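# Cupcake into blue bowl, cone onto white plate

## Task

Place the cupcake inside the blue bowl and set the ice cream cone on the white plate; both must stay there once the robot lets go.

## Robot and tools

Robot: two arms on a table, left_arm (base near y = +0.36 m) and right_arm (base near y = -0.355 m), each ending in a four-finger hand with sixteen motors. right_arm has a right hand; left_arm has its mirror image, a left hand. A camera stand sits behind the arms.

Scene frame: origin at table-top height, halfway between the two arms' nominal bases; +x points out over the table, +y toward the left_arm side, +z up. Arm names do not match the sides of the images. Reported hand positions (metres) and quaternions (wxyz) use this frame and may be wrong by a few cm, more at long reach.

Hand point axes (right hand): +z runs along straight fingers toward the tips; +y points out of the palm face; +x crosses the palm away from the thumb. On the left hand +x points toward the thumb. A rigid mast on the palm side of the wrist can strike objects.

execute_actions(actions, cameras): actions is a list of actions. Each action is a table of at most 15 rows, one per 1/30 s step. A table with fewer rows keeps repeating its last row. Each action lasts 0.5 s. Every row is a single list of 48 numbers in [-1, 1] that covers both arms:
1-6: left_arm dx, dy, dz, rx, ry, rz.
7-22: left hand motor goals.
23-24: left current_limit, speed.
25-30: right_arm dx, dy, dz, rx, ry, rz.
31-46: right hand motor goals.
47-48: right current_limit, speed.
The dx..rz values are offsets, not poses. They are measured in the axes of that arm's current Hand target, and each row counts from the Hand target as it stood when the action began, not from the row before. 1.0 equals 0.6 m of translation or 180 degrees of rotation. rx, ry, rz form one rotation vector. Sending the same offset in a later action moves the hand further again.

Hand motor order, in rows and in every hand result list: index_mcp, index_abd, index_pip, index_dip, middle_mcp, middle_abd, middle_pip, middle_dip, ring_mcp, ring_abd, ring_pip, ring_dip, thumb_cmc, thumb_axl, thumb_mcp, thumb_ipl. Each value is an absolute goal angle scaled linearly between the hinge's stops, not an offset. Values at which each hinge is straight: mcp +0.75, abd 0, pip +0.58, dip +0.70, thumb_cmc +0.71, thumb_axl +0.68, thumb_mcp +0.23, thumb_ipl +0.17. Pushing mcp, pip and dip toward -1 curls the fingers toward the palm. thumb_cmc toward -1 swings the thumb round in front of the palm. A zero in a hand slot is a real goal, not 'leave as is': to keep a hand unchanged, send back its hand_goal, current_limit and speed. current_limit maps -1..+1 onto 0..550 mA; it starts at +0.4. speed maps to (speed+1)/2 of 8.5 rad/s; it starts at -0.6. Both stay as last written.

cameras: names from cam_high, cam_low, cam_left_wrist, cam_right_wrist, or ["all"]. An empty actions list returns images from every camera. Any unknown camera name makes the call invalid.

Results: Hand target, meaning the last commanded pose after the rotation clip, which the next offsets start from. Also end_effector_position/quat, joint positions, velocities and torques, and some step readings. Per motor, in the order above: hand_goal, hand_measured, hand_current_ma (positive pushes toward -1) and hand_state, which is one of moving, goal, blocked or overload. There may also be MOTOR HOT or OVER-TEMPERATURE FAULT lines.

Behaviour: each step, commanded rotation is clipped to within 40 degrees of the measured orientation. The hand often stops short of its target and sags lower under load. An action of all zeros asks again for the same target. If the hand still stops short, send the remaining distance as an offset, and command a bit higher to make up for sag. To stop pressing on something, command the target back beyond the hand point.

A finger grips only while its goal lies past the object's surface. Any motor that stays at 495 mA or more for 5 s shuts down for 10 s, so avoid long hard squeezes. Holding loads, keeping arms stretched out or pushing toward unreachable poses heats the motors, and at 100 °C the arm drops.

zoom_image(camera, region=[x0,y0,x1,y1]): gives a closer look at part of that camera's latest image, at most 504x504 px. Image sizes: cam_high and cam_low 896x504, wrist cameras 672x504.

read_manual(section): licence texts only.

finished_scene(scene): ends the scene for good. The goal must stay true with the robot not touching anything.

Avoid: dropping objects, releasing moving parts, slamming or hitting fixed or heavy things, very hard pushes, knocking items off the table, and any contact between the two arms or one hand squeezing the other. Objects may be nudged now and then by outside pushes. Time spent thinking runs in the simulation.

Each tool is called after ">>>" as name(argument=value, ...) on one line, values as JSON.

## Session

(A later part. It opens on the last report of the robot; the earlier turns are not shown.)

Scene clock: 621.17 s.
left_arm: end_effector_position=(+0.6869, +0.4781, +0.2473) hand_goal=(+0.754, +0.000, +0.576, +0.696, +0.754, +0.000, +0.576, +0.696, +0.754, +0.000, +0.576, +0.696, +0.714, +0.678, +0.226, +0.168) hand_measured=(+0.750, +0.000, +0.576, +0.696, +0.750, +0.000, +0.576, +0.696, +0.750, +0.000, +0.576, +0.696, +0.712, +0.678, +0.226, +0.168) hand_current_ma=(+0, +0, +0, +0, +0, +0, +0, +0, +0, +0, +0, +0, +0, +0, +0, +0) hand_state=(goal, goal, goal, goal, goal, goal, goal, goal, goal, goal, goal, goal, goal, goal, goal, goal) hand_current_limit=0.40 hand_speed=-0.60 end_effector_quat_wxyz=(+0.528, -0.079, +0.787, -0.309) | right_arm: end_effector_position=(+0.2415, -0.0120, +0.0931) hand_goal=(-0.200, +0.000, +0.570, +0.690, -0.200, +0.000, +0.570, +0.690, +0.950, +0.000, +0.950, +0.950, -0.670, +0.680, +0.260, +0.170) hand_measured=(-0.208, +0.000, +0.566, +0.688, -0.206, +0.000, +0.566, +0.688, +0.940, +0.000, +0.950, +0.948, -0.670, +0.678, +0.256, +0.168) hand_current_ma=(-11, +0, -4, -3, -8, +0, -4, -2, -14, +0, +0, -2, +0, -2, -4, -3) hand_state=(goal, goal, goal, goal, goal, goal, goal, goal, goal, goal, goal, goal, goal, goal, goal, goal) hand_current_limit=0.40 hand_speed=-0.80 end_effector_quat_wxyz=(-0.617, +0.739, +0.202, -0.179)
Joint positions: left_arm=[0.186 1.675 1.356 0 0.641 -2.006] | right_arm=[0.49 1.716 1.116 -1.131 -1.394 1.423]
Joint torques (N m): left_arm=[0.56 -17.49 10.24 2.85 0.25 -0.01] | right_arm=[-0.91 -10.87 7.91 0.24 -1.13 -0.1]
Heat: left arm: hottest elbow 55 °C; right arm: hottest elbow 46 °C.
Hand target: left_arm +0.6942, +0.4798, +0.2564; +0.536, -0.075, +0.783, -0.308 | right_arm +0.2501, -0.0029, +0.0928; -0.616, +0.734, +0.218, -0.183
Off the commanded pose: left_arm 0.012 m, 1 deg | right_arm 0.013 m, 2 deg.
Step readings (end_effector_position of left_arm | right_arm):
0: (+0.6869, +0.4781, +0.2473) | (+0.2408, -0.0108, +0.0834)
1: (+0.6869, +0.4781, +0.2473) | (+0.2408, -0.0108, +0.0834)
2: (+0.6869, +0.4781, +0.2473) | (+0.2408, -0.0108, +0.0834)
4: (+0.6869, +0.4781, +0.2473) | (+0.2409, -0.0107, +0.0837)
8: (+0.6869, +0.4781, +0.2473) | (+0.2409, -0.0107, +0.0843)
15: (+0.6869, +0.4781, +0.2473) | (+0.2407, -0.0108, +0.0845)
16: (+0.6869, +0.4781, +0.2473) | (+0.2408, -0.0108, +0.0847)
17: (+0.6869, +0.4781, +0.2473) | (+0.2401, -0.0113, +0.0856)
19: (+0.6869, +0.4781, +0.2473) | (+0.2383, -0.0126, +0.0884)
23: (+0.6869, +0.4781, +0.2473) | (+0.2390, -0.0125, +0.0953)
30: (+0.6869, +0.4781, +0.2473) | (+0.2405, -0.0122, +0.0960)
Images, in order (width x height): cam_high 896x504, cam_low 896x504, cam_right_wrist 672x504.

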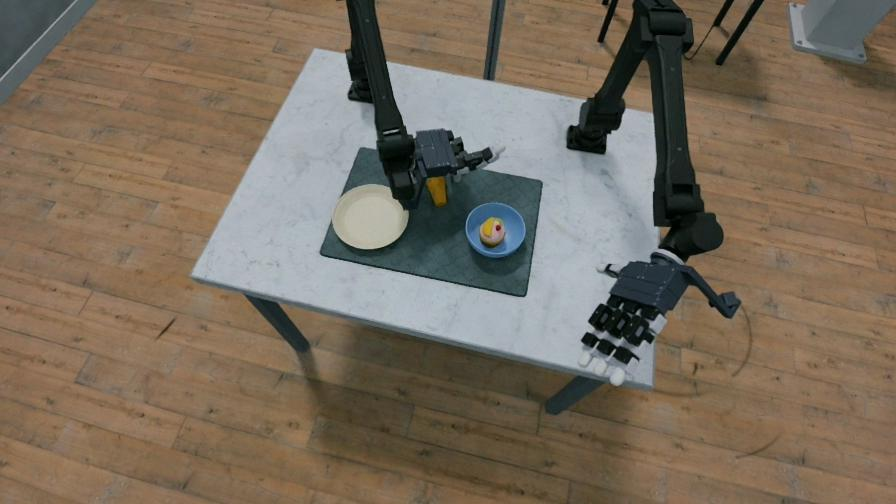

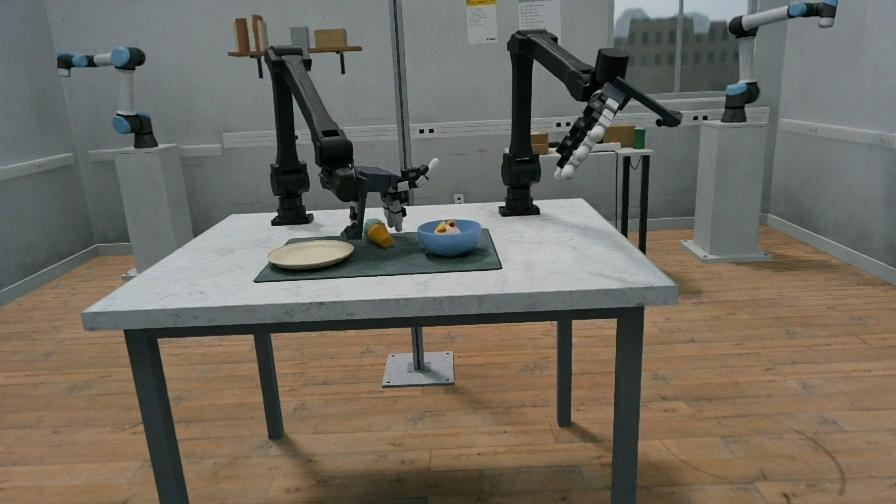

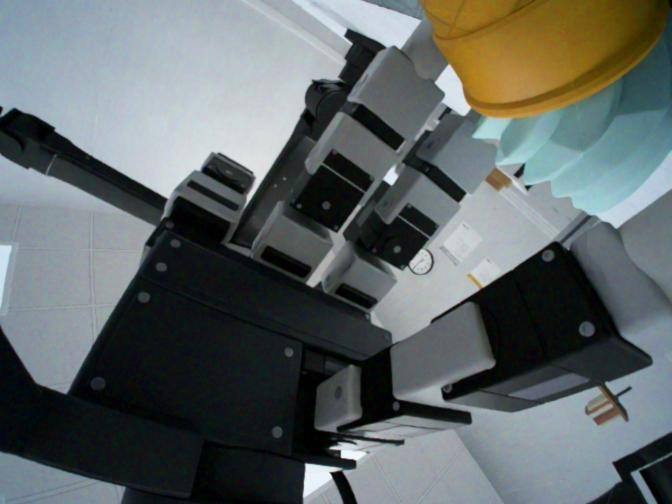

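>>> execute_actions(actions=[[[0,0,0,0,0,0,0.754,0,0.576,0.696,0.754,0,0.576,0.696,0.754,0,0.576,0.696,0.714,0.678,0.226,0.168,0.4,-0.6,0,0.0066,0.001,0,0,0,-0.32,0,0.54,0.68,-0.32,0,0.54,0.68,0.95,0,0.95,0.95,-0.67,0.68,0.16,0.14,0.4,-0.82]],[[0,0,0,0,0,0,0.754,0,0.576,0.696,0.754,0,0.576,0.696,0.754,0,0.576,0.696,0.714,0.678,0.226,0.168,0.4,-0.6,0,0,0,0,0,0,-0.42,0,0.51,0.66,-0.42,0,0.51,0.66,0.95,0,0.95,0.95,-0.67,0.68,0.06,0.12,0.4,-0.84]],[[0,0,0,0,0,0,0.754,0,0.576,0.696,0.754,0,0.576,0.696,0.754,0,0.576,0.696,0.714,0.678,0.226,0.168,0.4,-0.6,0,0,0,0,0,0,-0.52,0,0.5,0.65,-0.52,0,0.5,0.65,0.95,0,0.95,0.95,-0.67,0.68,-0.04,0.1,0.4,-0.84]]], cameras=["cam_high", "cam_low", "cam_right_wrist"])

>>> zoom_image(camera="cam_low", region=[320, 160, 440, 280])

Scene clock: 648.43 s.
left_arm: end_effector_position=(+0.6869, +0.4781, +0.2473) hand_goal=(+0.754, +0.000, +0.576, +0.696, +0.754, +0.000, +0.576, +0.696, +0.754, +0.000, +0.576, +0.696, +0.714, +0.678, +0.226, +0.168) hand_measured=(+0.750, +0.000, +0.576, +0.696, +0.750, +0.000, +0.576, +0.696, +0.750, +0.000, +0.576, +0.696, +0.712, +0.678, +0.226, +0.168) hand_current_ma=(+0, +0, +0, +0, +0, +0, +0, +0, +0, +0, +0, +0, +0, +0, +0, +0) hand_state=(goal, goal, goal, goal, goal, goal, goal, goal, goal, goal, goal, goal, goal, goal, goal, goal) hand_current_limit=0.40 hand_speed=-0.60 end_effector_quat_wxyz=(+0.528, -0.079, +0.787, -0.309) | right_arm: end_effector_position=(+0.2413, -0.0120, +0.0900) hand_goal=(-0.520, +0.000, +0.500, +0.650, -0.520, +0.000, +0.500, +0.650, +0.950, +0.000, +0.950, +0.950, -0.670, +0.680, -0.040, +0.100) hand_measured=(-0.352, +0.000, +0.530, +0.670, -0.368, -0.002, +0.536, +0.668, +0.940, +0.000, +0.950, +0.948, -0.666, +0.682, +0.146, +0.142) hand_current_ma=(+385, +0, +58, +33, +385, -2, +81, +32, -14, +0, +0, -2, +5, +1, +385, +143) hand_state=(blocked, goal, blocked, goal, blocked, goal, blocked, goal, goal, goal, goal, goal, goal, goal, blocked, blocked) hand_current_limit=0.40 hand_speed=-0.84 end_effector_quat_wxyz=(-0.617, +0.736, +0.208, -0.184)
Joint positions: left_arm=[0.186 1.675 1.356 0 0.641 -2.006] | right_arm=[0.49 1.743 1.137 -1.212 -1.394 1.336]
Joint torques (N m): left_arm=[0.44 -17.55 10.11 2.85 0.25 0] | right_arm=[-0.79 -10.87 7.77 0.2 -1.11 -0.14]
Heat: left arm: hottest elbow 55 °C; right arm: hottest elbow 45 °C.
Hand target: left_arm +0.6942, +0.4798, +0.2564; +0.536, -0.075, +0.783, -0.308 | right_arm +0.2502, -0.0029, +0.0889; -0.617, +0.734, +0.218, -0.183
Off the commanded pose: left_arm 0.012 m, 1 deg | right_arm 0.013 m, 1 deg.
Step readings (end_effector_position of left_arm | right_arm):
0: (+0.6869, +0.4781, +0.2473) | (+0.2415, -0.0119, +0.0931)
1: (+0.6869, +0.4781, +0.2473) | (+0.2415, -0.0120, +0.0931)
2: (+0.6869, +0.4781, +0.2473) | (+0.2414, -0.0120, +0.0932)
4: (+0.6869, +0.4781, +0.2473) | (+0.2410, -0.0123, +0.0933)
8: (+0.6869, +0.4781, +0.2473) | (+0.2414, -0.0121, +0.0917)
15: (+0.6869, +0.4781, +0.2473) | (+0.2408, -0.0125, +0.0893)
16: (+0.6869, +0.4781, +0.2473) | (+0.2409, -0.0124, +0.0896)
17: (+0.6869, +0.4781, +0.2473) | (+0.2409, -0.0124, +0.0897)
19: (+0.6869, +0.4781, +0.2473) | (+0.2411, -0.0123, +0.0901)
23: (+0.6869, +0.4781, +0.2473) | (+0.2412, -0.0120, +0.0899)
30: (+0.6869, +0.4781, +0.2473) | (+0.2411, -0.0121, +0.0900)
31: (+0.6869, +0.4781, +0.2473) | (+0.2411, -0.0121, +0.0900)
32: (+0.6869, +0.4781, +0.2473) | (+0.2412, -0.0121, +0.0901)
34: (+0.6869, +0.4781, +0.2473) | (+0.2412, -0.0120, +0.0899)
38: (+0.6869, +0.4781, +0.2473) | (+0.2414, -0.0120, +0.0900)
45: (+0.6869, +0.4781, +0.2473) | (+0.2414, -0.0120, +0.0900)
Images, in order (width x height): cam_high 896x504, cam_low 896x504, cam_right_wrist 672x504.

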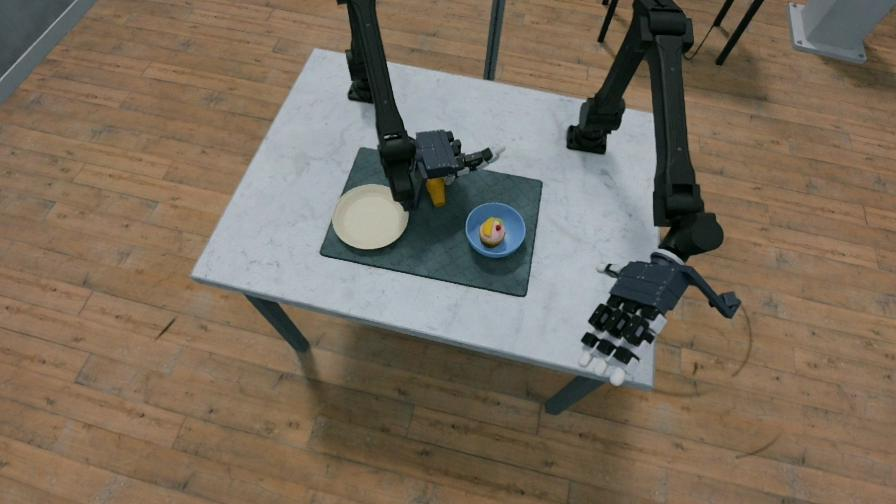

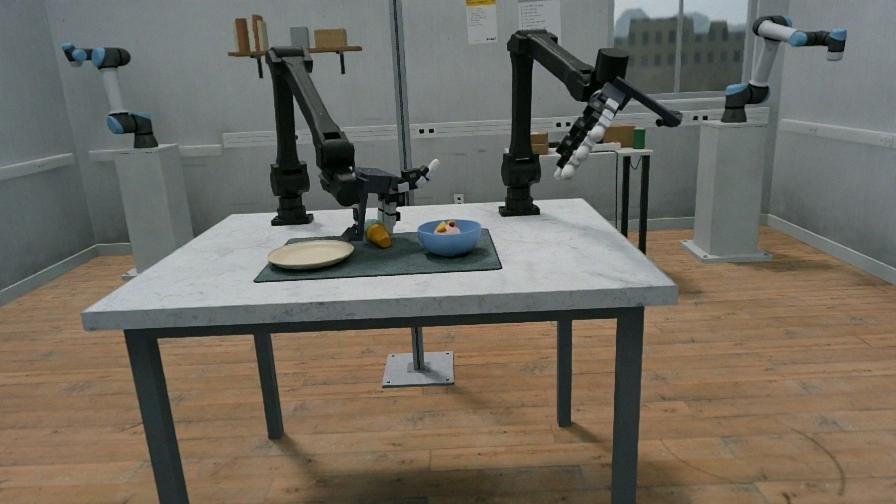

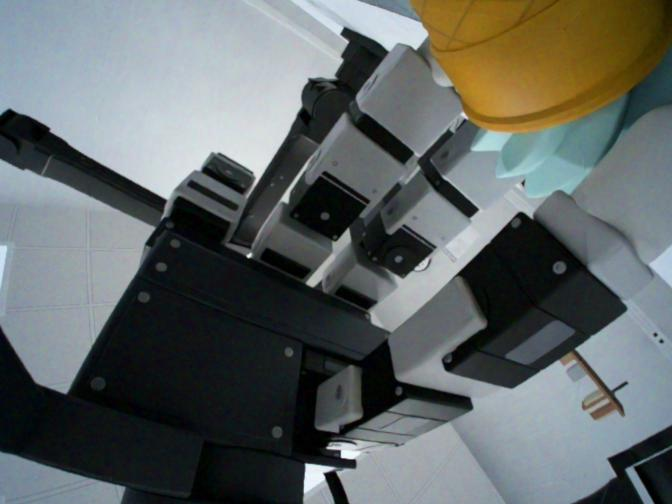

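Scaled by 4.200 from the camera's 896x504 image, which has a finer 1280x720 frame.

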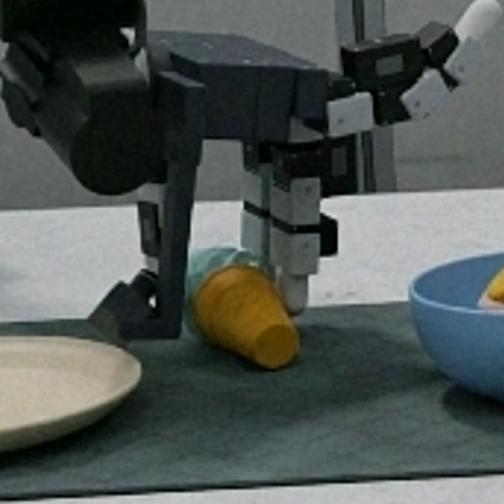

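>>> execute_actions(actions=[[[0,0,0,0,0,0,0.754,0,0.576,0.696,0.754,0,0.576,0.696,0.754,0,0.576,0.696,0.714,0.678,0.226,0.168,0.4,-0.6,0,-0.0575,-0.0101,0,0,0,-0.52,0,0.5,0.65,-0.52,0,0.5,0.65,0.95,0,0.95,0.95,-0.67,0.68,-0.04,0.1,0.4,-0.84]],[[0,0,0,0,0,0,0.754,0,0.576,0.696,0.754,0,0.576,0.696,0.754,0,0.576,0.696,0.714,0.678,0.226,0.168,0.4,-0.6,0,-0.082,-0.0145,0,0,0,-0.52,0,0.5,0.65,-0.52,0,0.5,0.65,0.95,0,0.95,0.95,-0.67,0.68,-0.04,0.1,0.4,-0.84]]], cameras=["cam_high", "cam_low"])

>>> execute_actions(actions=[[[0,0,0,0,0,0,0.754,0,0.576,0.696,0.754,0,0.576,0.696,0.754,0,0.576,0.696,0.714,0.678,0.226,0.168,0.4,-0.6,0.0217,0.0203,-0.115,0,0.0476,0.0084,-0.52,0,0.5,0.65,-0.52,0,0.5,0.65,0.95,0,0.95,0.95,-0.67,0.68,-0.04,0.1,0.4,-0.84]],[[0,0,0,0,0,0,0.754,0,0.576,0.696,0.754,0,0.576,0.696,0.754,0,0.576,0.696,0.714,0.678,0.226,0.168,0.4,-0.6,0.0391,0.0195,-0.1105,0,0.0476,0.0084,-0.52,0,0.5,0.65,-0.52,0,0.5,0.65,0.95,0,0.95,0.95,-0.67,0.68,-0.04,0.1,0.4,-0.84]],[[0,0,0,0,0,0,0.754,0,0.576,0.696,0.754,0,0.576,0.696,0.754,0,0.576,0.696,0.714,0.678,0.226,0.168,0.4,-0.6,0.0557,0.0182,-0.1034,0,0.0476,0.0084,-0.52,0,0.5,0.65,-0.52,0,0.5,0.65,0.95,0,0.95,0.95,-0.67,0.68,-0.04,0.1,0.4,-0.84]]], cameras=["cam_high", "cam_low", "cam_right_wrist"])

>>> zoom_image(camera="cam_low", region=[240, 160, 400, 290])

>>> zoom_image(camera="cam_high", region=[310, 130, 450, 270])

Scene clock: 694.40 s.
left_arm: end_effector_position=(+0.6869, +0.4781, +0.2473) hand_goal=(+0.754, +0.000, +0.576, +0.696, +0.754, +0.000, +0.576, +0.696, +0.754, +0.000, +0.576, +0.696, +0.714, +0.678, +0.226, +0.168) hand_measured=(+0.750, +0.000, +0.576, +0.696, +0.750, +0.000, +0.576, +0.696, +0.750, +0.000, +0.576, +0.696, +0.712, +0.678, +0.226, +0.168) hand_current_ma=(+0, +0, +0, +0, +0, +0, +0, +0, +0, +0, +0, +0, +0, +0, +0, +0) hand_state=(goal, goal, goal, goal, goal, goal, goal, goal, goal, goal, goal, goal, goal, goal, goal, goal) hand_current_limit=0.40 hand_speed=-0.60 end_effector_quat_wxyz=(+0.528, -0.079, +0.787, -0.309) | right_arm: end_effector_position=(+0.2433, -0.0113, +0.1666) hand_goal=(-0.520, +0.000, +0.500, +0.650, -0.520, +0.000, +0.500, +0.650, +0.950, +0.000, +0.950, +0.950, -0.670, +0.680, -0.040, +0.100) hand_measured=(-0.358, +0.004, +0.530, +0.670, -0.380, -0.008, +0.538, +0.668, +0.940, +0.000, +0.950, +0.948, -0.666, +0.682, +0.146, +0.142) hand_current_ma=(+385, +3, +58, +33, +385, -7, +81, +32, -14, +0, +0, -2, +4, +1, +385, +143) hand_state=(blocked, goal, blocked, goal, blocked, goal, blocked, goal, goal, goal, goal, goal, goal, goal, blocked, blocked) hand_current_limit=0.40 hand_speed=-0.84 end_effector_quat_wxyz=(-0.615, +0.738, +0.205, -0.188)
Joint positions: left_arm=[0.186 1.675 1.356 0 0.641 -2.006] | right_arm=[0.49 1.653 1.247 -1.419 -1.391 1.338]
Joint torques (N m): left_arm=[0.26 -17.32 10.25 2.74 0.27 -0.02] | right_arm=[-0.15 -11.52 8.55 0.06 -1.24 -0.12]
Heat: left arm: hottest elbow 55 °C; right arm: hottest elbow 45 °C.
Hand target: left_arm +0.6942, +0.4798, +0.2564; +0.536, -0.075, +0.783, -0.308 | right_arm +0.2503, -0.0030, +0.1738; -0.617, +0.734, +0.217, -0.183
Off the commanded pose: left_arm 0.012 m, 1 deg | right_arm 0.013 m, 2 deg.
Step readings (end_effector_position of left_arm | right_arm):
0: (+0.6869, +0.4781, +0.2473) | (+0.2413, -0.0120, +0.0900)
1: (+0.6869, +0.4781, +0.2473) | (+0.2413, -0.0120, +0.0902)
2: (+0.6869, +0.4781, +0.2473) | (+0.2411, -0.0121, +0.0909)
4: (+0.6869, +0.4781, +0.2473) | (+0.2406, -0.0127, +0.0931)
8: (+0.6869, +0.4781, +0.2473) | (+0.2415, -0.0122, +0.1004)
15: (+0.6869, +0.4781, +0.2473) | (+0.2419, -0.0120, +0.1091)
16: (+0.6869, +0.4781, +0.2473) | (+0.2418, -0.0120, +0.1097)
17: (+0.6869, +0.4781, +0.2473) | (+0.2412, -0.0124, +0.1112)
19: (+0.6869, +0.4781, +0.2473) | (+0.2398, -0.0133, +0.1176)
23: (+0.6869, +0.4781, +0.2473) | (+0.2409, -0.0127, +0.1411)
30: (+0.6869, +0.4781, +0.2473) | (+0.2454, -0.0101, +0.1659)
Images, in order (width x height): cam_high 896x504, cam_low 896x504.

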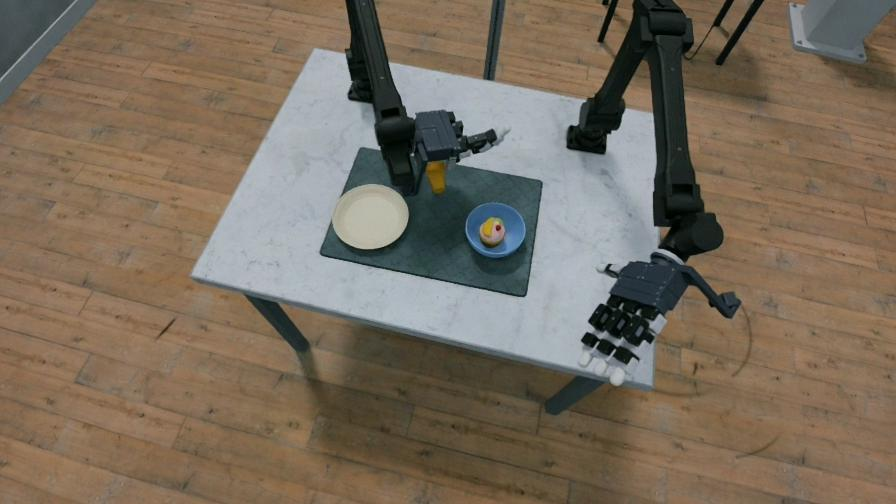

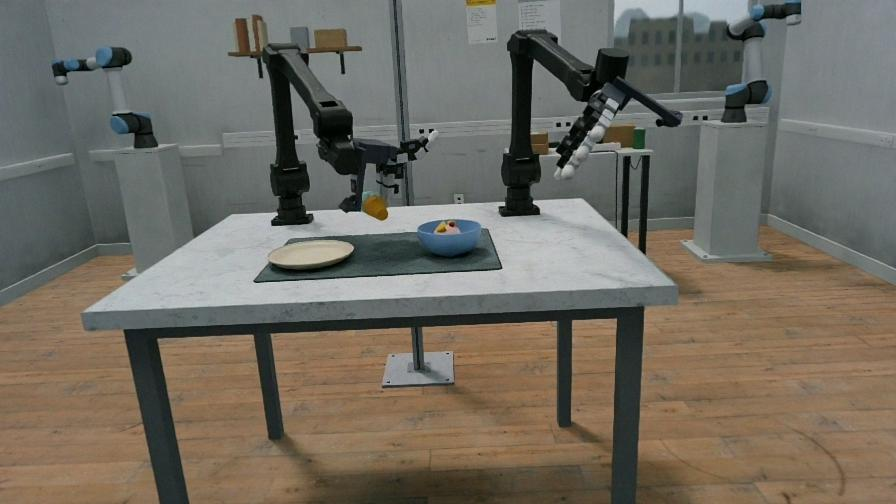

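Scene clock: 696.43 s.
left_arm: end_effector_position=(+0.6869, +0.4781, +0.2473) hand_goal=(+0.754, +0.000, +0.576, +0.696, +0.754, +0.000, +0.576, +0.696, +0.754, +0.000, +0.576, +0.696, +0.714, +0.678, +0.226, +0.168) hand_measured=(+0.750, +0.000, +0.576, +0.696, +0.750, +0.000, +0.576, +0.696, +0.750, +0.000, +0.576, +0.696, +0.712, +0.678, +0.226, +0.168) hand_current_ma=(+0, +0, +0, +0, +0, +0, +0, +0, +0, +0, +0, +0, +0, +0, +0, +0) hand_state=(goal, goal, goal, goal, goal, goal, goal, goal, goal, goal, goal, goal, goal, goal, goal, goal) hand_current_limit=0.40 hand_speed=-0.60 end_effector_quat_wxyz=(+0.528, -0.079, +0.787, -0.309) | right_arm: end_effector_position=(+0.3832, -0.1631, +0.1696) hand_goal=(-0.520, +0.000, +0.500, +0.650, -0.520, +0.000, +0.500, +0.650, +0.950, +0.000, +0.950, +0.950, -0.670, +0.680, -0.040, +0.100) hand_measured=(-0.360, +0.004, +0.530, +0.670, -0.384, -0.008, +0.540, +0.668, +0.940, +0.000, +0.950, +0.948, -0.666, +0.682, +0.146, +0.142) hand_current_ma=(+385, +4, +62, +33, +385, -7, +88, +32, -14, +0, +0, -2, +5, +1, +385, +143) hand_state=(blocked, goal, blocked, goal, blocked, goal, blocked, goal, goal, goal, goal, goal, goal, goal, blocked, blocked) hand_current_limit=0.40 hand_speed=-0.84 end_effector_quat_wxyz=(-0.641, +0.765, +0.041, -0.045)
Joint positions: left_arm=[0.186 1.675 1.356 0 0.641 -2.006] | right_arm=[0.054 1.69 1.306 -1.403 -1.393 1.367]
Joint torques (N m): left_arm=[0.32 -17.55 10.21 2.82 0.25 0] | right_arm=[-0.32 -11.11 9.17 1.11 -1.4 0.11]
Heat: left arm: hottest elbow 55 °C; right arm: hottest elbow 45 °C.
Hand target: left_arm +0.6942, +0.4798, +0.2564; +0.536, -0.075, +0.783, -0.308 | right_arm +0.3977, -0.1579, +0.1737; -0.642, +0.764, +0.046, -0.040
Off the commanded pose: left_arm 0.012 m, 1 deg | right_arm 0.016 m, 1 deg.
Step readings (end_effector_position of left_arm | right_arm):
0: (+0.6869, +0.4781, +0.2473) | (+0.2433, -0.0113, +0.1666)
1: (+0.6869, +0.4781, +0.2473) | (+0.2434, -0.0114, +0.1666)
2: (+0.6869, +0.4781, +0.2473) | (+0.2459, -0.0135, +0.1666)
4: (+0.6869, +0.4781, +0.2473) | (+0.2521, -0.0189, +0.1666)
8: (+0.6869, +0.4781, +0.2473) | (+0.2778, -0.0435, +0.1666)
15: (+0.6869, +0.4781, +0.2473) | (+0.2933, -0.0641, +0.1671)
16: (+0.6869, +0.4781, +0.2473) | (+0.2928, -0.0638, +0.1671)
17: (+0.6869, +0.4781, +0.2473) | (+0.2944, -0.0656, +0.1671)
19: (+0.6869, +0.4781, +0.2473) | (+0.2984, -0.0704, +0.1672)
23: (+0.6869, +0.4781, +0.2473) | (+0.3186, -0.0960, +0.1675)
30: (+0.6869, +0.4781, +0.2473) | (+0.3379, -0.1159, +0.1716)
31: (+0.6869, +0.4781, +0.2473) | (+0.3379, -0.1154, +0.1717)
32: (+0.6869, +0.4781, +0.2473) | (+0.3396, -0.1170, +0.1718)
34: (+0.6869, +0.4781, +0.2473) | (+0.3452, -0.1212, +0.1721)
38: (+0.6869, +0.4781, +0.2473) | (+0.3677, -0.1456, +0.1710)
45: (+0.6869, +0.4781, +0.2473) | (+0.3848, -0.1670, +0.1695)
Images, in order (width x height): cam_high 896x504, cam_low 896x504, cam_right_wrist 672x504.

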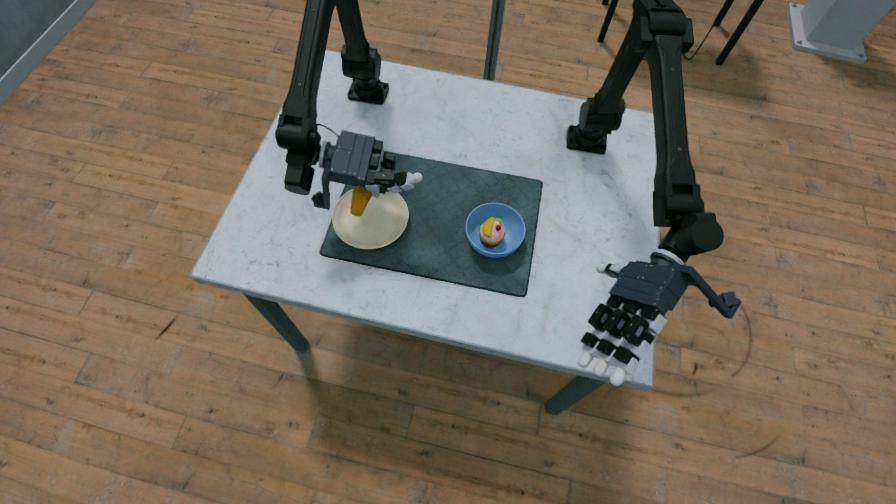

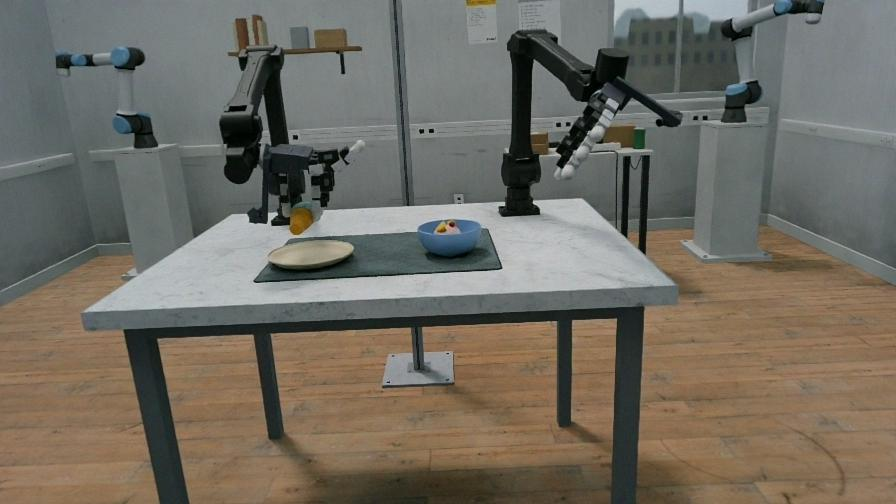

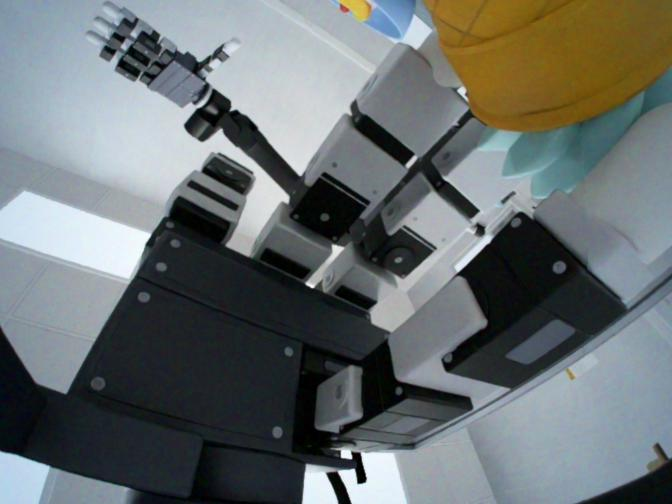

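Scaled by 3.150 from the camera's 896x504 image, which has a finer 1280x720 frame.

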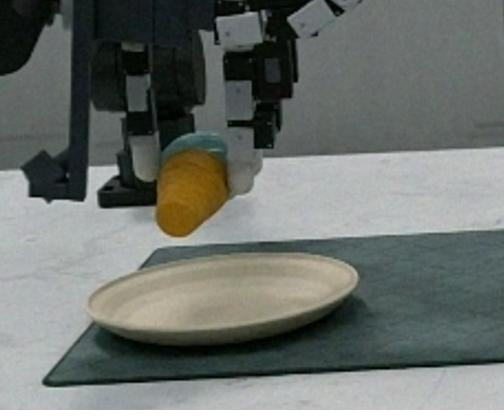

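Scaled by 3.600 from the camera's 896x504 image, which has a finer 1280x720 frame.

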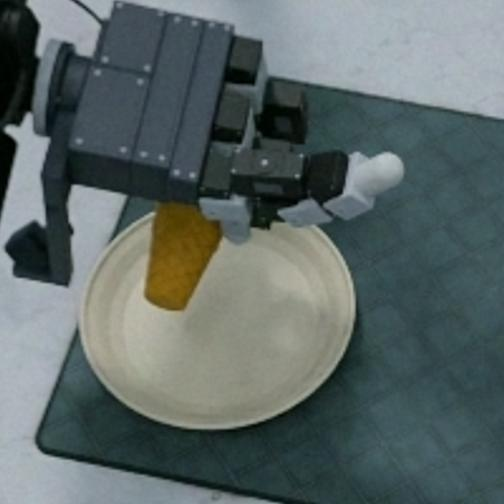

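>>> execute_actions(actions=[[[0,0,0,0,0,0,0.754,0,0.576,0.696,0.754,0,0.576,0.696,0.754,0,0.576,0.696,0.714,0.678,0.226,0.168,0.4,-0.6,0.0163,0.1025,0.0143,0,0,0,-0.52,0,0.5,0.65,-0.52,0,0.5,0.65,0.95,0,0.95,0.95,-0.67,0.68,-0.04,0.1,0.4,-0.84]]], cameras=["cam_high", "cam_low"])

>>> zoom_image(camera="cam_low", region=[240, 160, 400, 290])

>>> zoom_image(camera="cam_high", region=[310, 130, 450, 270])

Scene clock: 723.10 s.
left_arm: end_effector_position=(+0.6869, +0.4781, +0.2473) hand_goal=(+0.754, +0.000, +0.576, +0.696, +0.754, +0.000, +0.576, +0.696, +0.754, +0.000, +0.576, +0.696, +0.714, +0.678, +0.226, +0.168) hand_measured=(+0.750, +0.000, +0.576, +0.696, +0.750, +0.000, +0.576, +0.696, +0.750, +0.000, +0.576, +0.696, +0.712, +0.678, +0.226, +0.168) hand_current_ma=(+0, +0, +0, +0, +0, +0, +0, +0, +0, +0, +0, +0, +0, +0, +0, +0) hand_state=(goal, goal, goal, goal, goal, goal, goal, goal, goal, goal, goal, goal, goal, goal, goal, goal) hand_current_limit=0.40 hand_speed=-0.60 end_effector_quat_wxyz=(+0.528, -0.079, +0.787, -0.309) | right_arm: end_effector_position=(+0.4065, -0.1610, +0.1144) hand_goal=(-0.520, +0.000, +0.500, +0.650, -0.520, +0.000, +0.500, +0.650, +0.950, +0.000, +0.950, +0.950, -0.670, +0.680, -0.040, +0.100) hand_measured=(-0.360, +0.004, +0.530, +0.670, -0.384, -0.008, +0.540, +0.668, +0.940, +0.000, +0.950, +0.948, -0.664, +0.682, +0.146, +0.142) hand_current_ma=(+385, +4, +63, +33, +385, -7, +88, +32, -14, +0, +0, -2, +6, +1, +385, +143) hand_state=(blocked, goal, blocked, goal, blocked, goal, blocked, goal, goal, goal, goal, goal, goal, goal, blocked, blocked) hand_current_limit=0.40 hand_speed=-0.84 end_effector_quat_wxyz=(-0.642, +0.764, +0.049, -0.036)
Joint positions: left_arm=[0.186 1.675 1.356 0 0.641 -2.006] | right_arm=[0.054 1.796 1.295 -1.264 -1.394 1.365]
Joint torques (N m): left_arm=[0.32 -17.38 10.24 2.84 0.25 0] | right_arm=[-1.2 -14.68 6.23 0.94 -1.3 0.14]
Heat: left arm: hottest elbow 55 °C; right arm: hottest elbow 45 °C.
Hand target: left_arm +0.6942, +0.4798, +0.2564; +0.536, -0.075, +0.783, -0.308 | right_arm +0.4076, -0.1589, +0.1115; -0.642, +0.764, +0.046, -0.040
Off the commanded pose: left_arm 0.012 m, 1 deg | right_arm 0.004 m, 1 deg.
Step readings (end_effector_position of left_arm | right_arm):
0: (+0.6869, +0.4781, +0.2473) | (+0.3831, -0.1631, +0.1696)
1: (+0.6869, +0.4781, +0.2473) | (+0.3835, -0.1631, +0.1694)
2: (+0.6869, +0.4781, +0.2473) | (+0.3854, -0.1629, +0.1677)
4: (+0.6869, +0.4781, +0.2473) | (+0.3911, -0.1623, +0.1616)
8: (+0.6869, +0.4781, +0.2473) | (+0.4014, -0.1614, +0.1377)
15: (+0.6869, +0.4781, +0.2473) | (+0.4050, -0.1611, +0.1147)
Images, in order (width x height): cam_high 896x504, cam_low 896x504.

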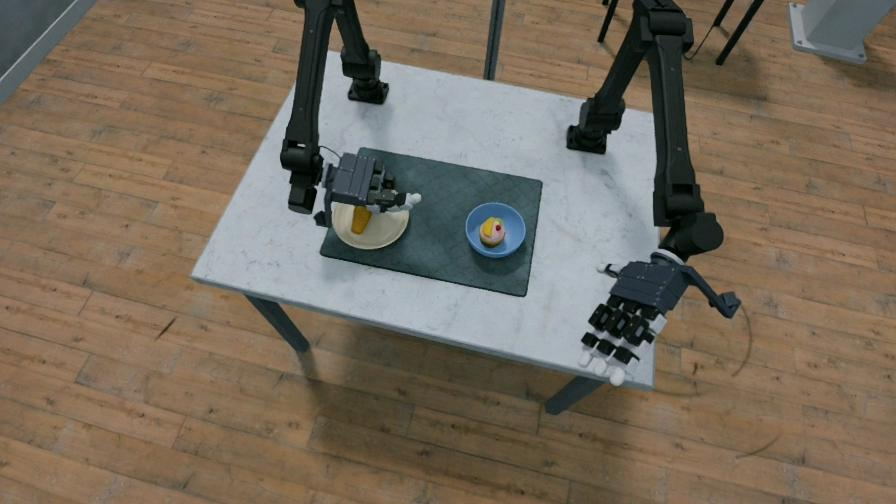

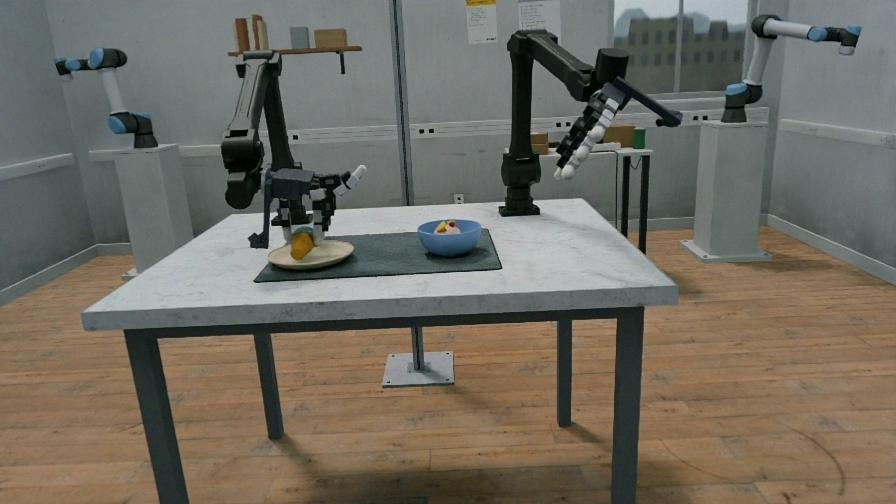

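Scaled by 3.150 from the camera's 896x504 image, which has a finer 1280x720 frame.

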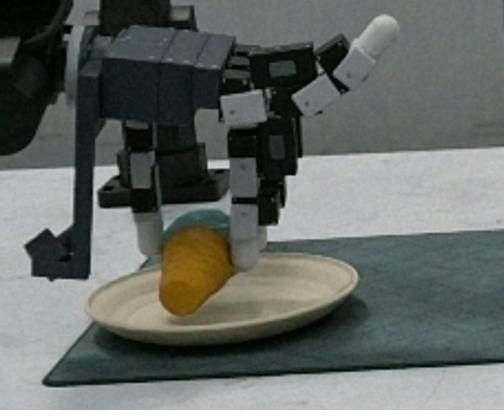

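Scaled by 3.600 from the camera's 896x504 image, which has a finer 1280x720 frame.

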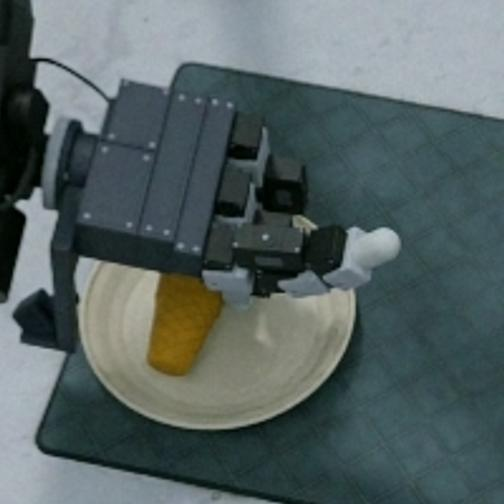

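>>> execute_actions(actions=[[[0,0,0,0,0,0,0.754,0,0.576,0.696,0.754,0,0.576,0.696,0.754,0,0.576,0.696,0.714,0.678,0.226,0.168,0.4,-0.6,0.0165,0.018,0.008,0,0,0,-0.52,0,0.5,0.65,-0.52,0,0.5,0.65,0.95,0,0.95,0.95,-0.67,0.68,-0.04,0.1,0.4,-0.84]]], cameras=["cam_high", "cam_low", "cam_right_wrist"])

>>> zoom_image(camera="cam_low", region=[250, 190, 370, 290])

Scene clock: 749.93 s.
left_arm: end_effector_position=(+0.6869, +0.4781, +0.2473) hand_goal=(+0.754, +0.000, +0.576, +0.696, +0.754, +0.000, +0.576, +0.696, +0.754, +0.000, +0.576, +0.696, +0.714, +0.678, +0.226, +0.168) hand_measured=(+0.750, +0.000, +0.576, +0.696, +0.750, +0.000, +0.576, +0.696, +0.750, +0.000, +0.576, +0.696, +0.712, +0.678, +0.226, +0.168) hand_current_ma=(+0, +0, +0, +0, +0, +0, +0, +0, +0, +0, +0, +0, +0, +0, +0, +0) hand_state=(goal, goal, goal, goal, goal, goal, goal, goal, goal, goal, goal, goal, goal, goal, goal, goal) hand_current_limit=0.40 hand_speed=-0.60 end_effector_quat_wxyz=(+0.528, -0.079, +0.787, -0.309) | right_arm: end_effector_position=(+0.4122, -0.1600, +0.1047) hand_goal=(-0.520, +0.000, +0.500, +0.650, -0.520, +0.000, +0.500, +0.650, +0.950, +0.000, +0.950, +0.950, -0.670, +0.680, -0.040, +0.100) hand_measured=(-0.360, +0.004, +0.530, +0.670, -0.384, -0.008, +0.540, +0.668, +0.940, +0.000, +0.950, +0.948, -0.664, +0.682, +0.146, +0.142) hand_current_ma=(+385, +4, +63, +33, +385, -7, +88, +32, -14, +0, +0, -2, +6, +1, +385, +143) hand_state=(blocked, goal, blocked, goal, blocked, goal, blocked, goal, goal, goal, goal, goal, goal, goal, blocked, blocked) hand_current_limit=0.40 hand_speed=-0.84 end_effector_quat_wxyz=(-0.642, +0.765, +0.048, -0.034)
Joint positions: left_arm=[0.186 1.675 1.356 0 0.641 -2.006] | right_arm=[0.055 1.815 1.295 -1.217 -1.394 1.393]
Joint torques (N m): left_arm=[0.38 -17.61 10.24 2.76 0.22 -0.04] | right_arm=[-0.97 -13.51 6.94 0.92 -1.38 0.07]
Heat: left arm: hottest elbow 55 °C; right arm: hottest elbow 44 °C.
Hand target: left_arm +0.6942, +0.4798, +0.2564; +0.536, -0.075, +0.783, -0.308 | right_arm +0.4172, -0.1550, +0.1000; -0.642, +0.764, +0.046, -0.039
Off the commanded pose: left_arm 0.012 m, 1 deg | right_arm 0.009 m, 1 deg.
Step readings (end_effector_position of left_arm | right_arm):
0: (+0.6869, +0.4781, +0.2473) | (+0.4065, -0.1610, +0.1144)
1: (+0.6869, +0.4781, +0.2473) | (+0.4066, -0.1610, +0.1144)
2: (+0.6869, +0.4781, +0.2473) | (+0.4070, -0.1610, +0.1143)
4: (+0.6869, +0.4781, +0.2473) | (+0.4087, -0.1608, +0.1136)
8: (+0.6869, +0.4781, +0.2473) | (+0.4107, -0.1601, +0.1098)
15: (+0.6869, +0.4781, +0.2473) | (+0.4119, -0.1600, +0.1048)
Images, in order (width x height): cam_high 896x504, cam_low 896x504, cam_right_wrist 672x504.

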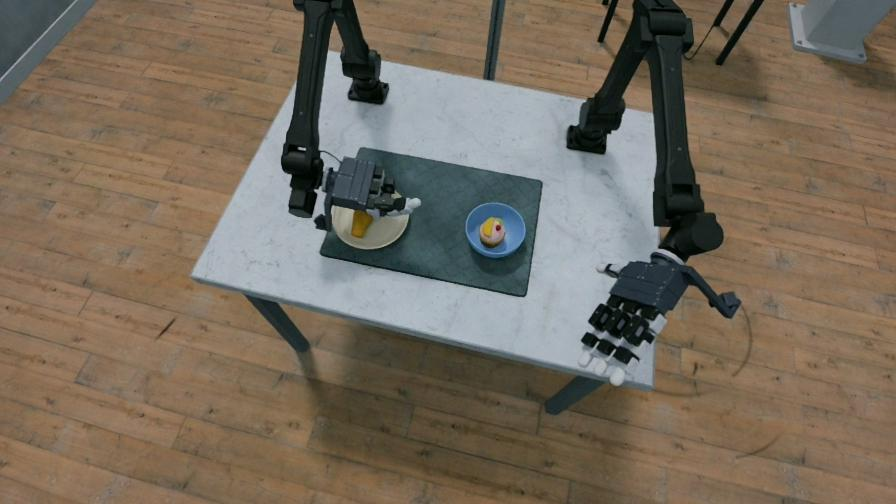

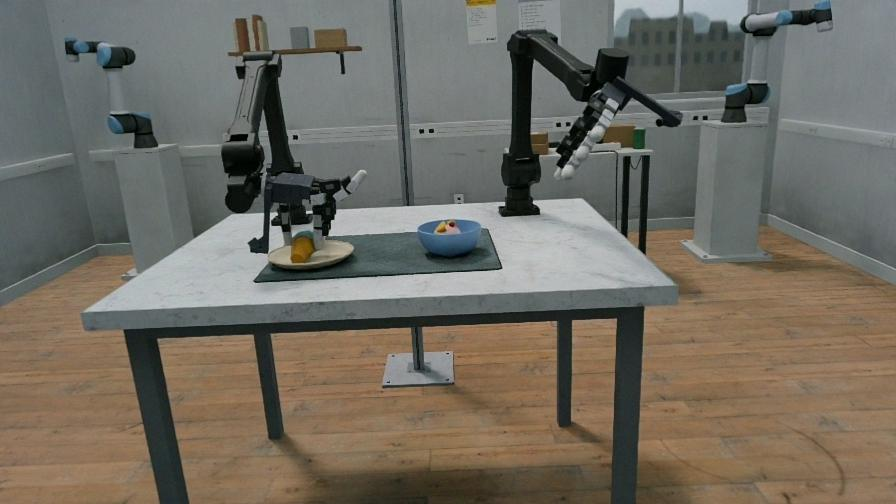

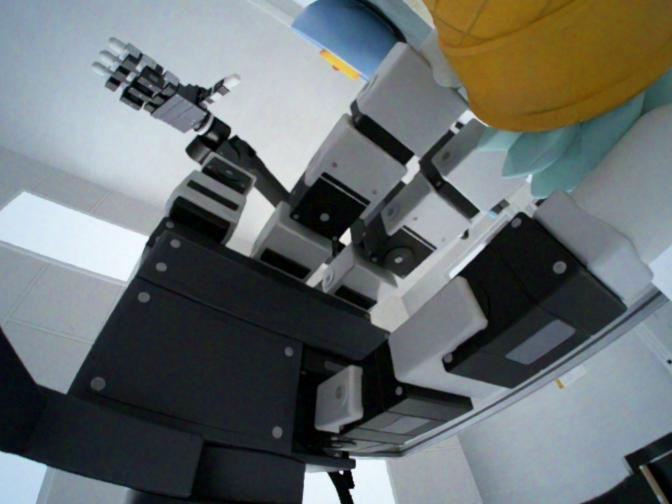

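Scaled by 4.200 from the camera's 896x504 image, which has a finer 1280x720 frame.

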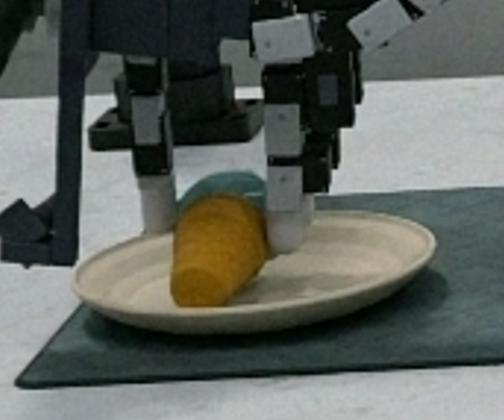

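>>> execute_actions(actions=[[[0,0,0,0,0,0,0.754,0,0.576,0.696,0.754,0,0.576,0.696,0.754,0,0.576,0.696,0.714,0.678,0.226,0.168,0.4,-0.6,0,0.0165,0.0029,0,0,0,-0.52,0,0.5,0.65,-0.52,0,0.5,0.65,0.95,0,0.95,0.95,-0.67,0.68,-0.04,0.1,0.4,-0.84]]], cameras=["cam_high", "cam_low", "cam_right_wrist"])

>>> zoom_image(camera="cam_low", region=[250, 190, 370, 290])

Scene clock: 766.83 s.
left_arm: end_effector_position=(+0.6869, +0.4781, +0.2473) hand_goal=(+0.754, +0.000, +0.576, +0.696, +0.754, +0.000, +0.576, +0.696, +0.754, +0.000, +0.576, +0.696, +0.714, +0.678, +0.226, +0.168) hand_measured=(+0.750, +0.000, +0.576, +0.696, +0.750, +0.000, +0.576, +0.696, +0.750, +0.000, +0.576, +0.696, +0.712, +0.678, +0.226, +0.168) hand_current_ma=(+0, +0, +0, +0, +0, +0, +0, +0, +0, +0, +0, +0, +0, +0, +0, +0) hand_state=(goal, goal, goal, goal, goal, goal, goal, goal, goal, goal, goal, goal, goal, goal, goal, goal) hand_current_limit=0.40 hand_speed=-0.60 end_effector_quat_wxyz=(+0.528, -0.079, +0.787, -0.309) | right_arm: end_effector_position=(+0.4167, -0.1596, +0.0998) hand_goal=(-0.520, +0.000, +0.500, +0.650, -0.520, +0.000, +0.500, +0.650, +0.950, +0.000, +0.950, +0.950, -0.670, +0.680, -0.040, +0.100) hand_measured=(-0.360, +0.004, +0.530, +0.670, -0.384, -0.008, +0.540, +0.668, +0.940, +0.000, +0.950, +0.948, -0.664, +0.682, +0.146, +0.142) hand_current_ma=(+385, +4, +63, +33, +385, -7, +88, +32, -14, +0, +0, -2, +6, +1, +385, +143) hand_state=(blocked, goal, blocked, goal, blocked, goal, blocked, goal, goal, goal, goal, goal, goal, goal, blocked, blocked) hand_current_limit=0.40 hand_speed=-0.84 end_effector_quat_wxyz=(-0.642, +0.764, +0.052, -0.029)
Joint positions: left_arm=[0.186 1.675 1.356 0 0.641 -2.006] | right_arm=[0.055 1.824 1.295 -1.189 -1.394 1.399]
Joint torques (N m): left_arm=[0.62 -17.61 10.22 2.82 0.27 -0.01] | right_arm=[-0.73 -13.1 6.02 1.17 -1.32 0.12]
Heat: left arm: hottest elbow 56 °C; right arm: hottest elbow 43 °C.
Hand target: left_arm +0.6942, +0.4798, +0.2564; +0.536, -0.075, +0.783, -0.308 | right_arm +0.4172, -0.1550, +0.0900; -0.642, +0.764, +0.046, -0.039
Off the commanded pose: left_arm 0.012 m, 1 deg | right_arm 0.011 m, 1 deg.
Step readings (end_effector_position of left_arm | right_arm):
0: (+0.6869, +0.4781, +0.2473) | (+0.4121, -0.1600, +0.1048)
1: (+0.6869, +0.4781, +0.2473) | (+0.4123, -0.1599, +0.1047)
2: (+0.6869, +0.4781, +0.2473) | (+0.4127, -0.1599, +0.1046)
4: (+0.6869, +0.4781, +0.2473) | (+0.4141, -0.1598, +0.1040)
8: (+0.6869, +0.4781, +0.2473) | (+0.4159, -0.1596, +0.1019)
15: (+0.6869, +0.4781, +0.2473) | (+0.4166, -0.1596, +0.0998)
Images, in order (width x height): cam_high 896x504, cam_low 896x504, cam_right_wrist 672x504.

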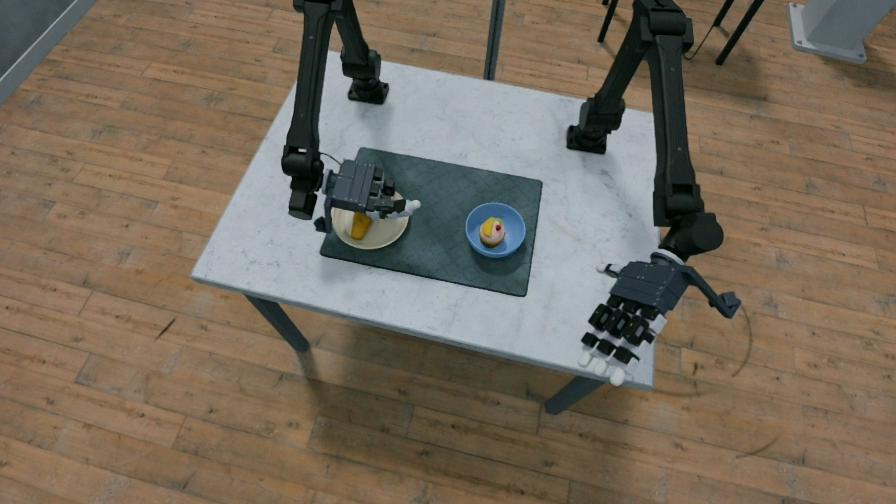

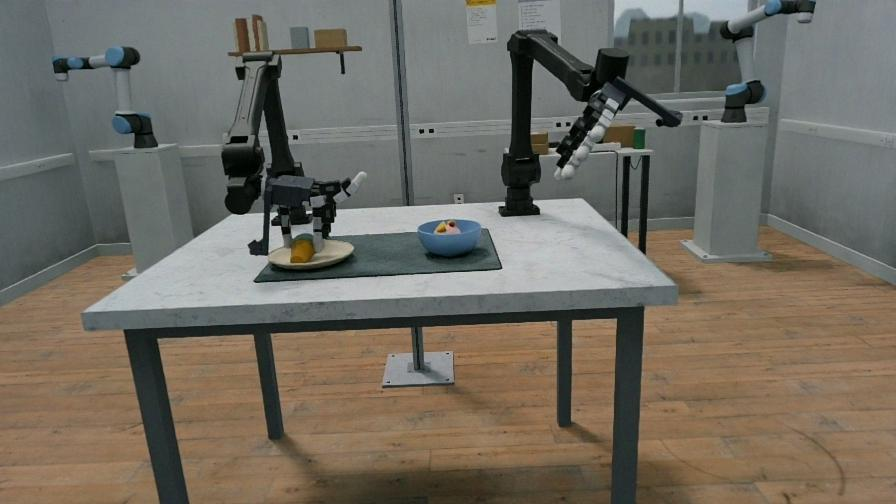

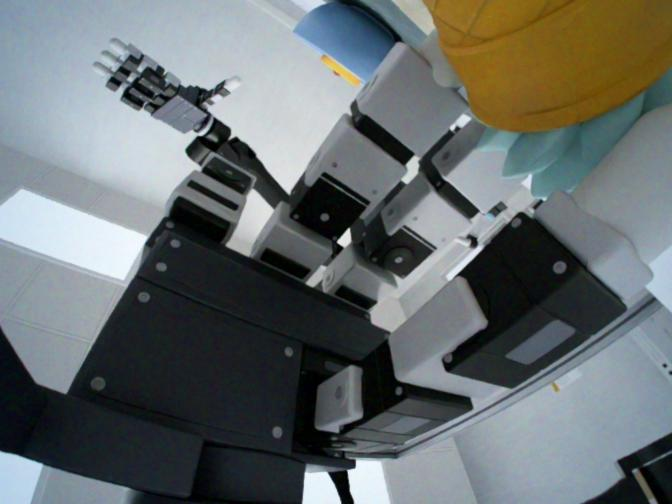

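Scaled by 4.200 from the camera's 896x504 image, which has a finer 1280x720 frame.

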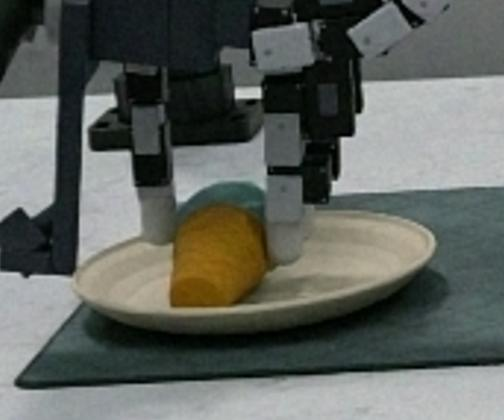

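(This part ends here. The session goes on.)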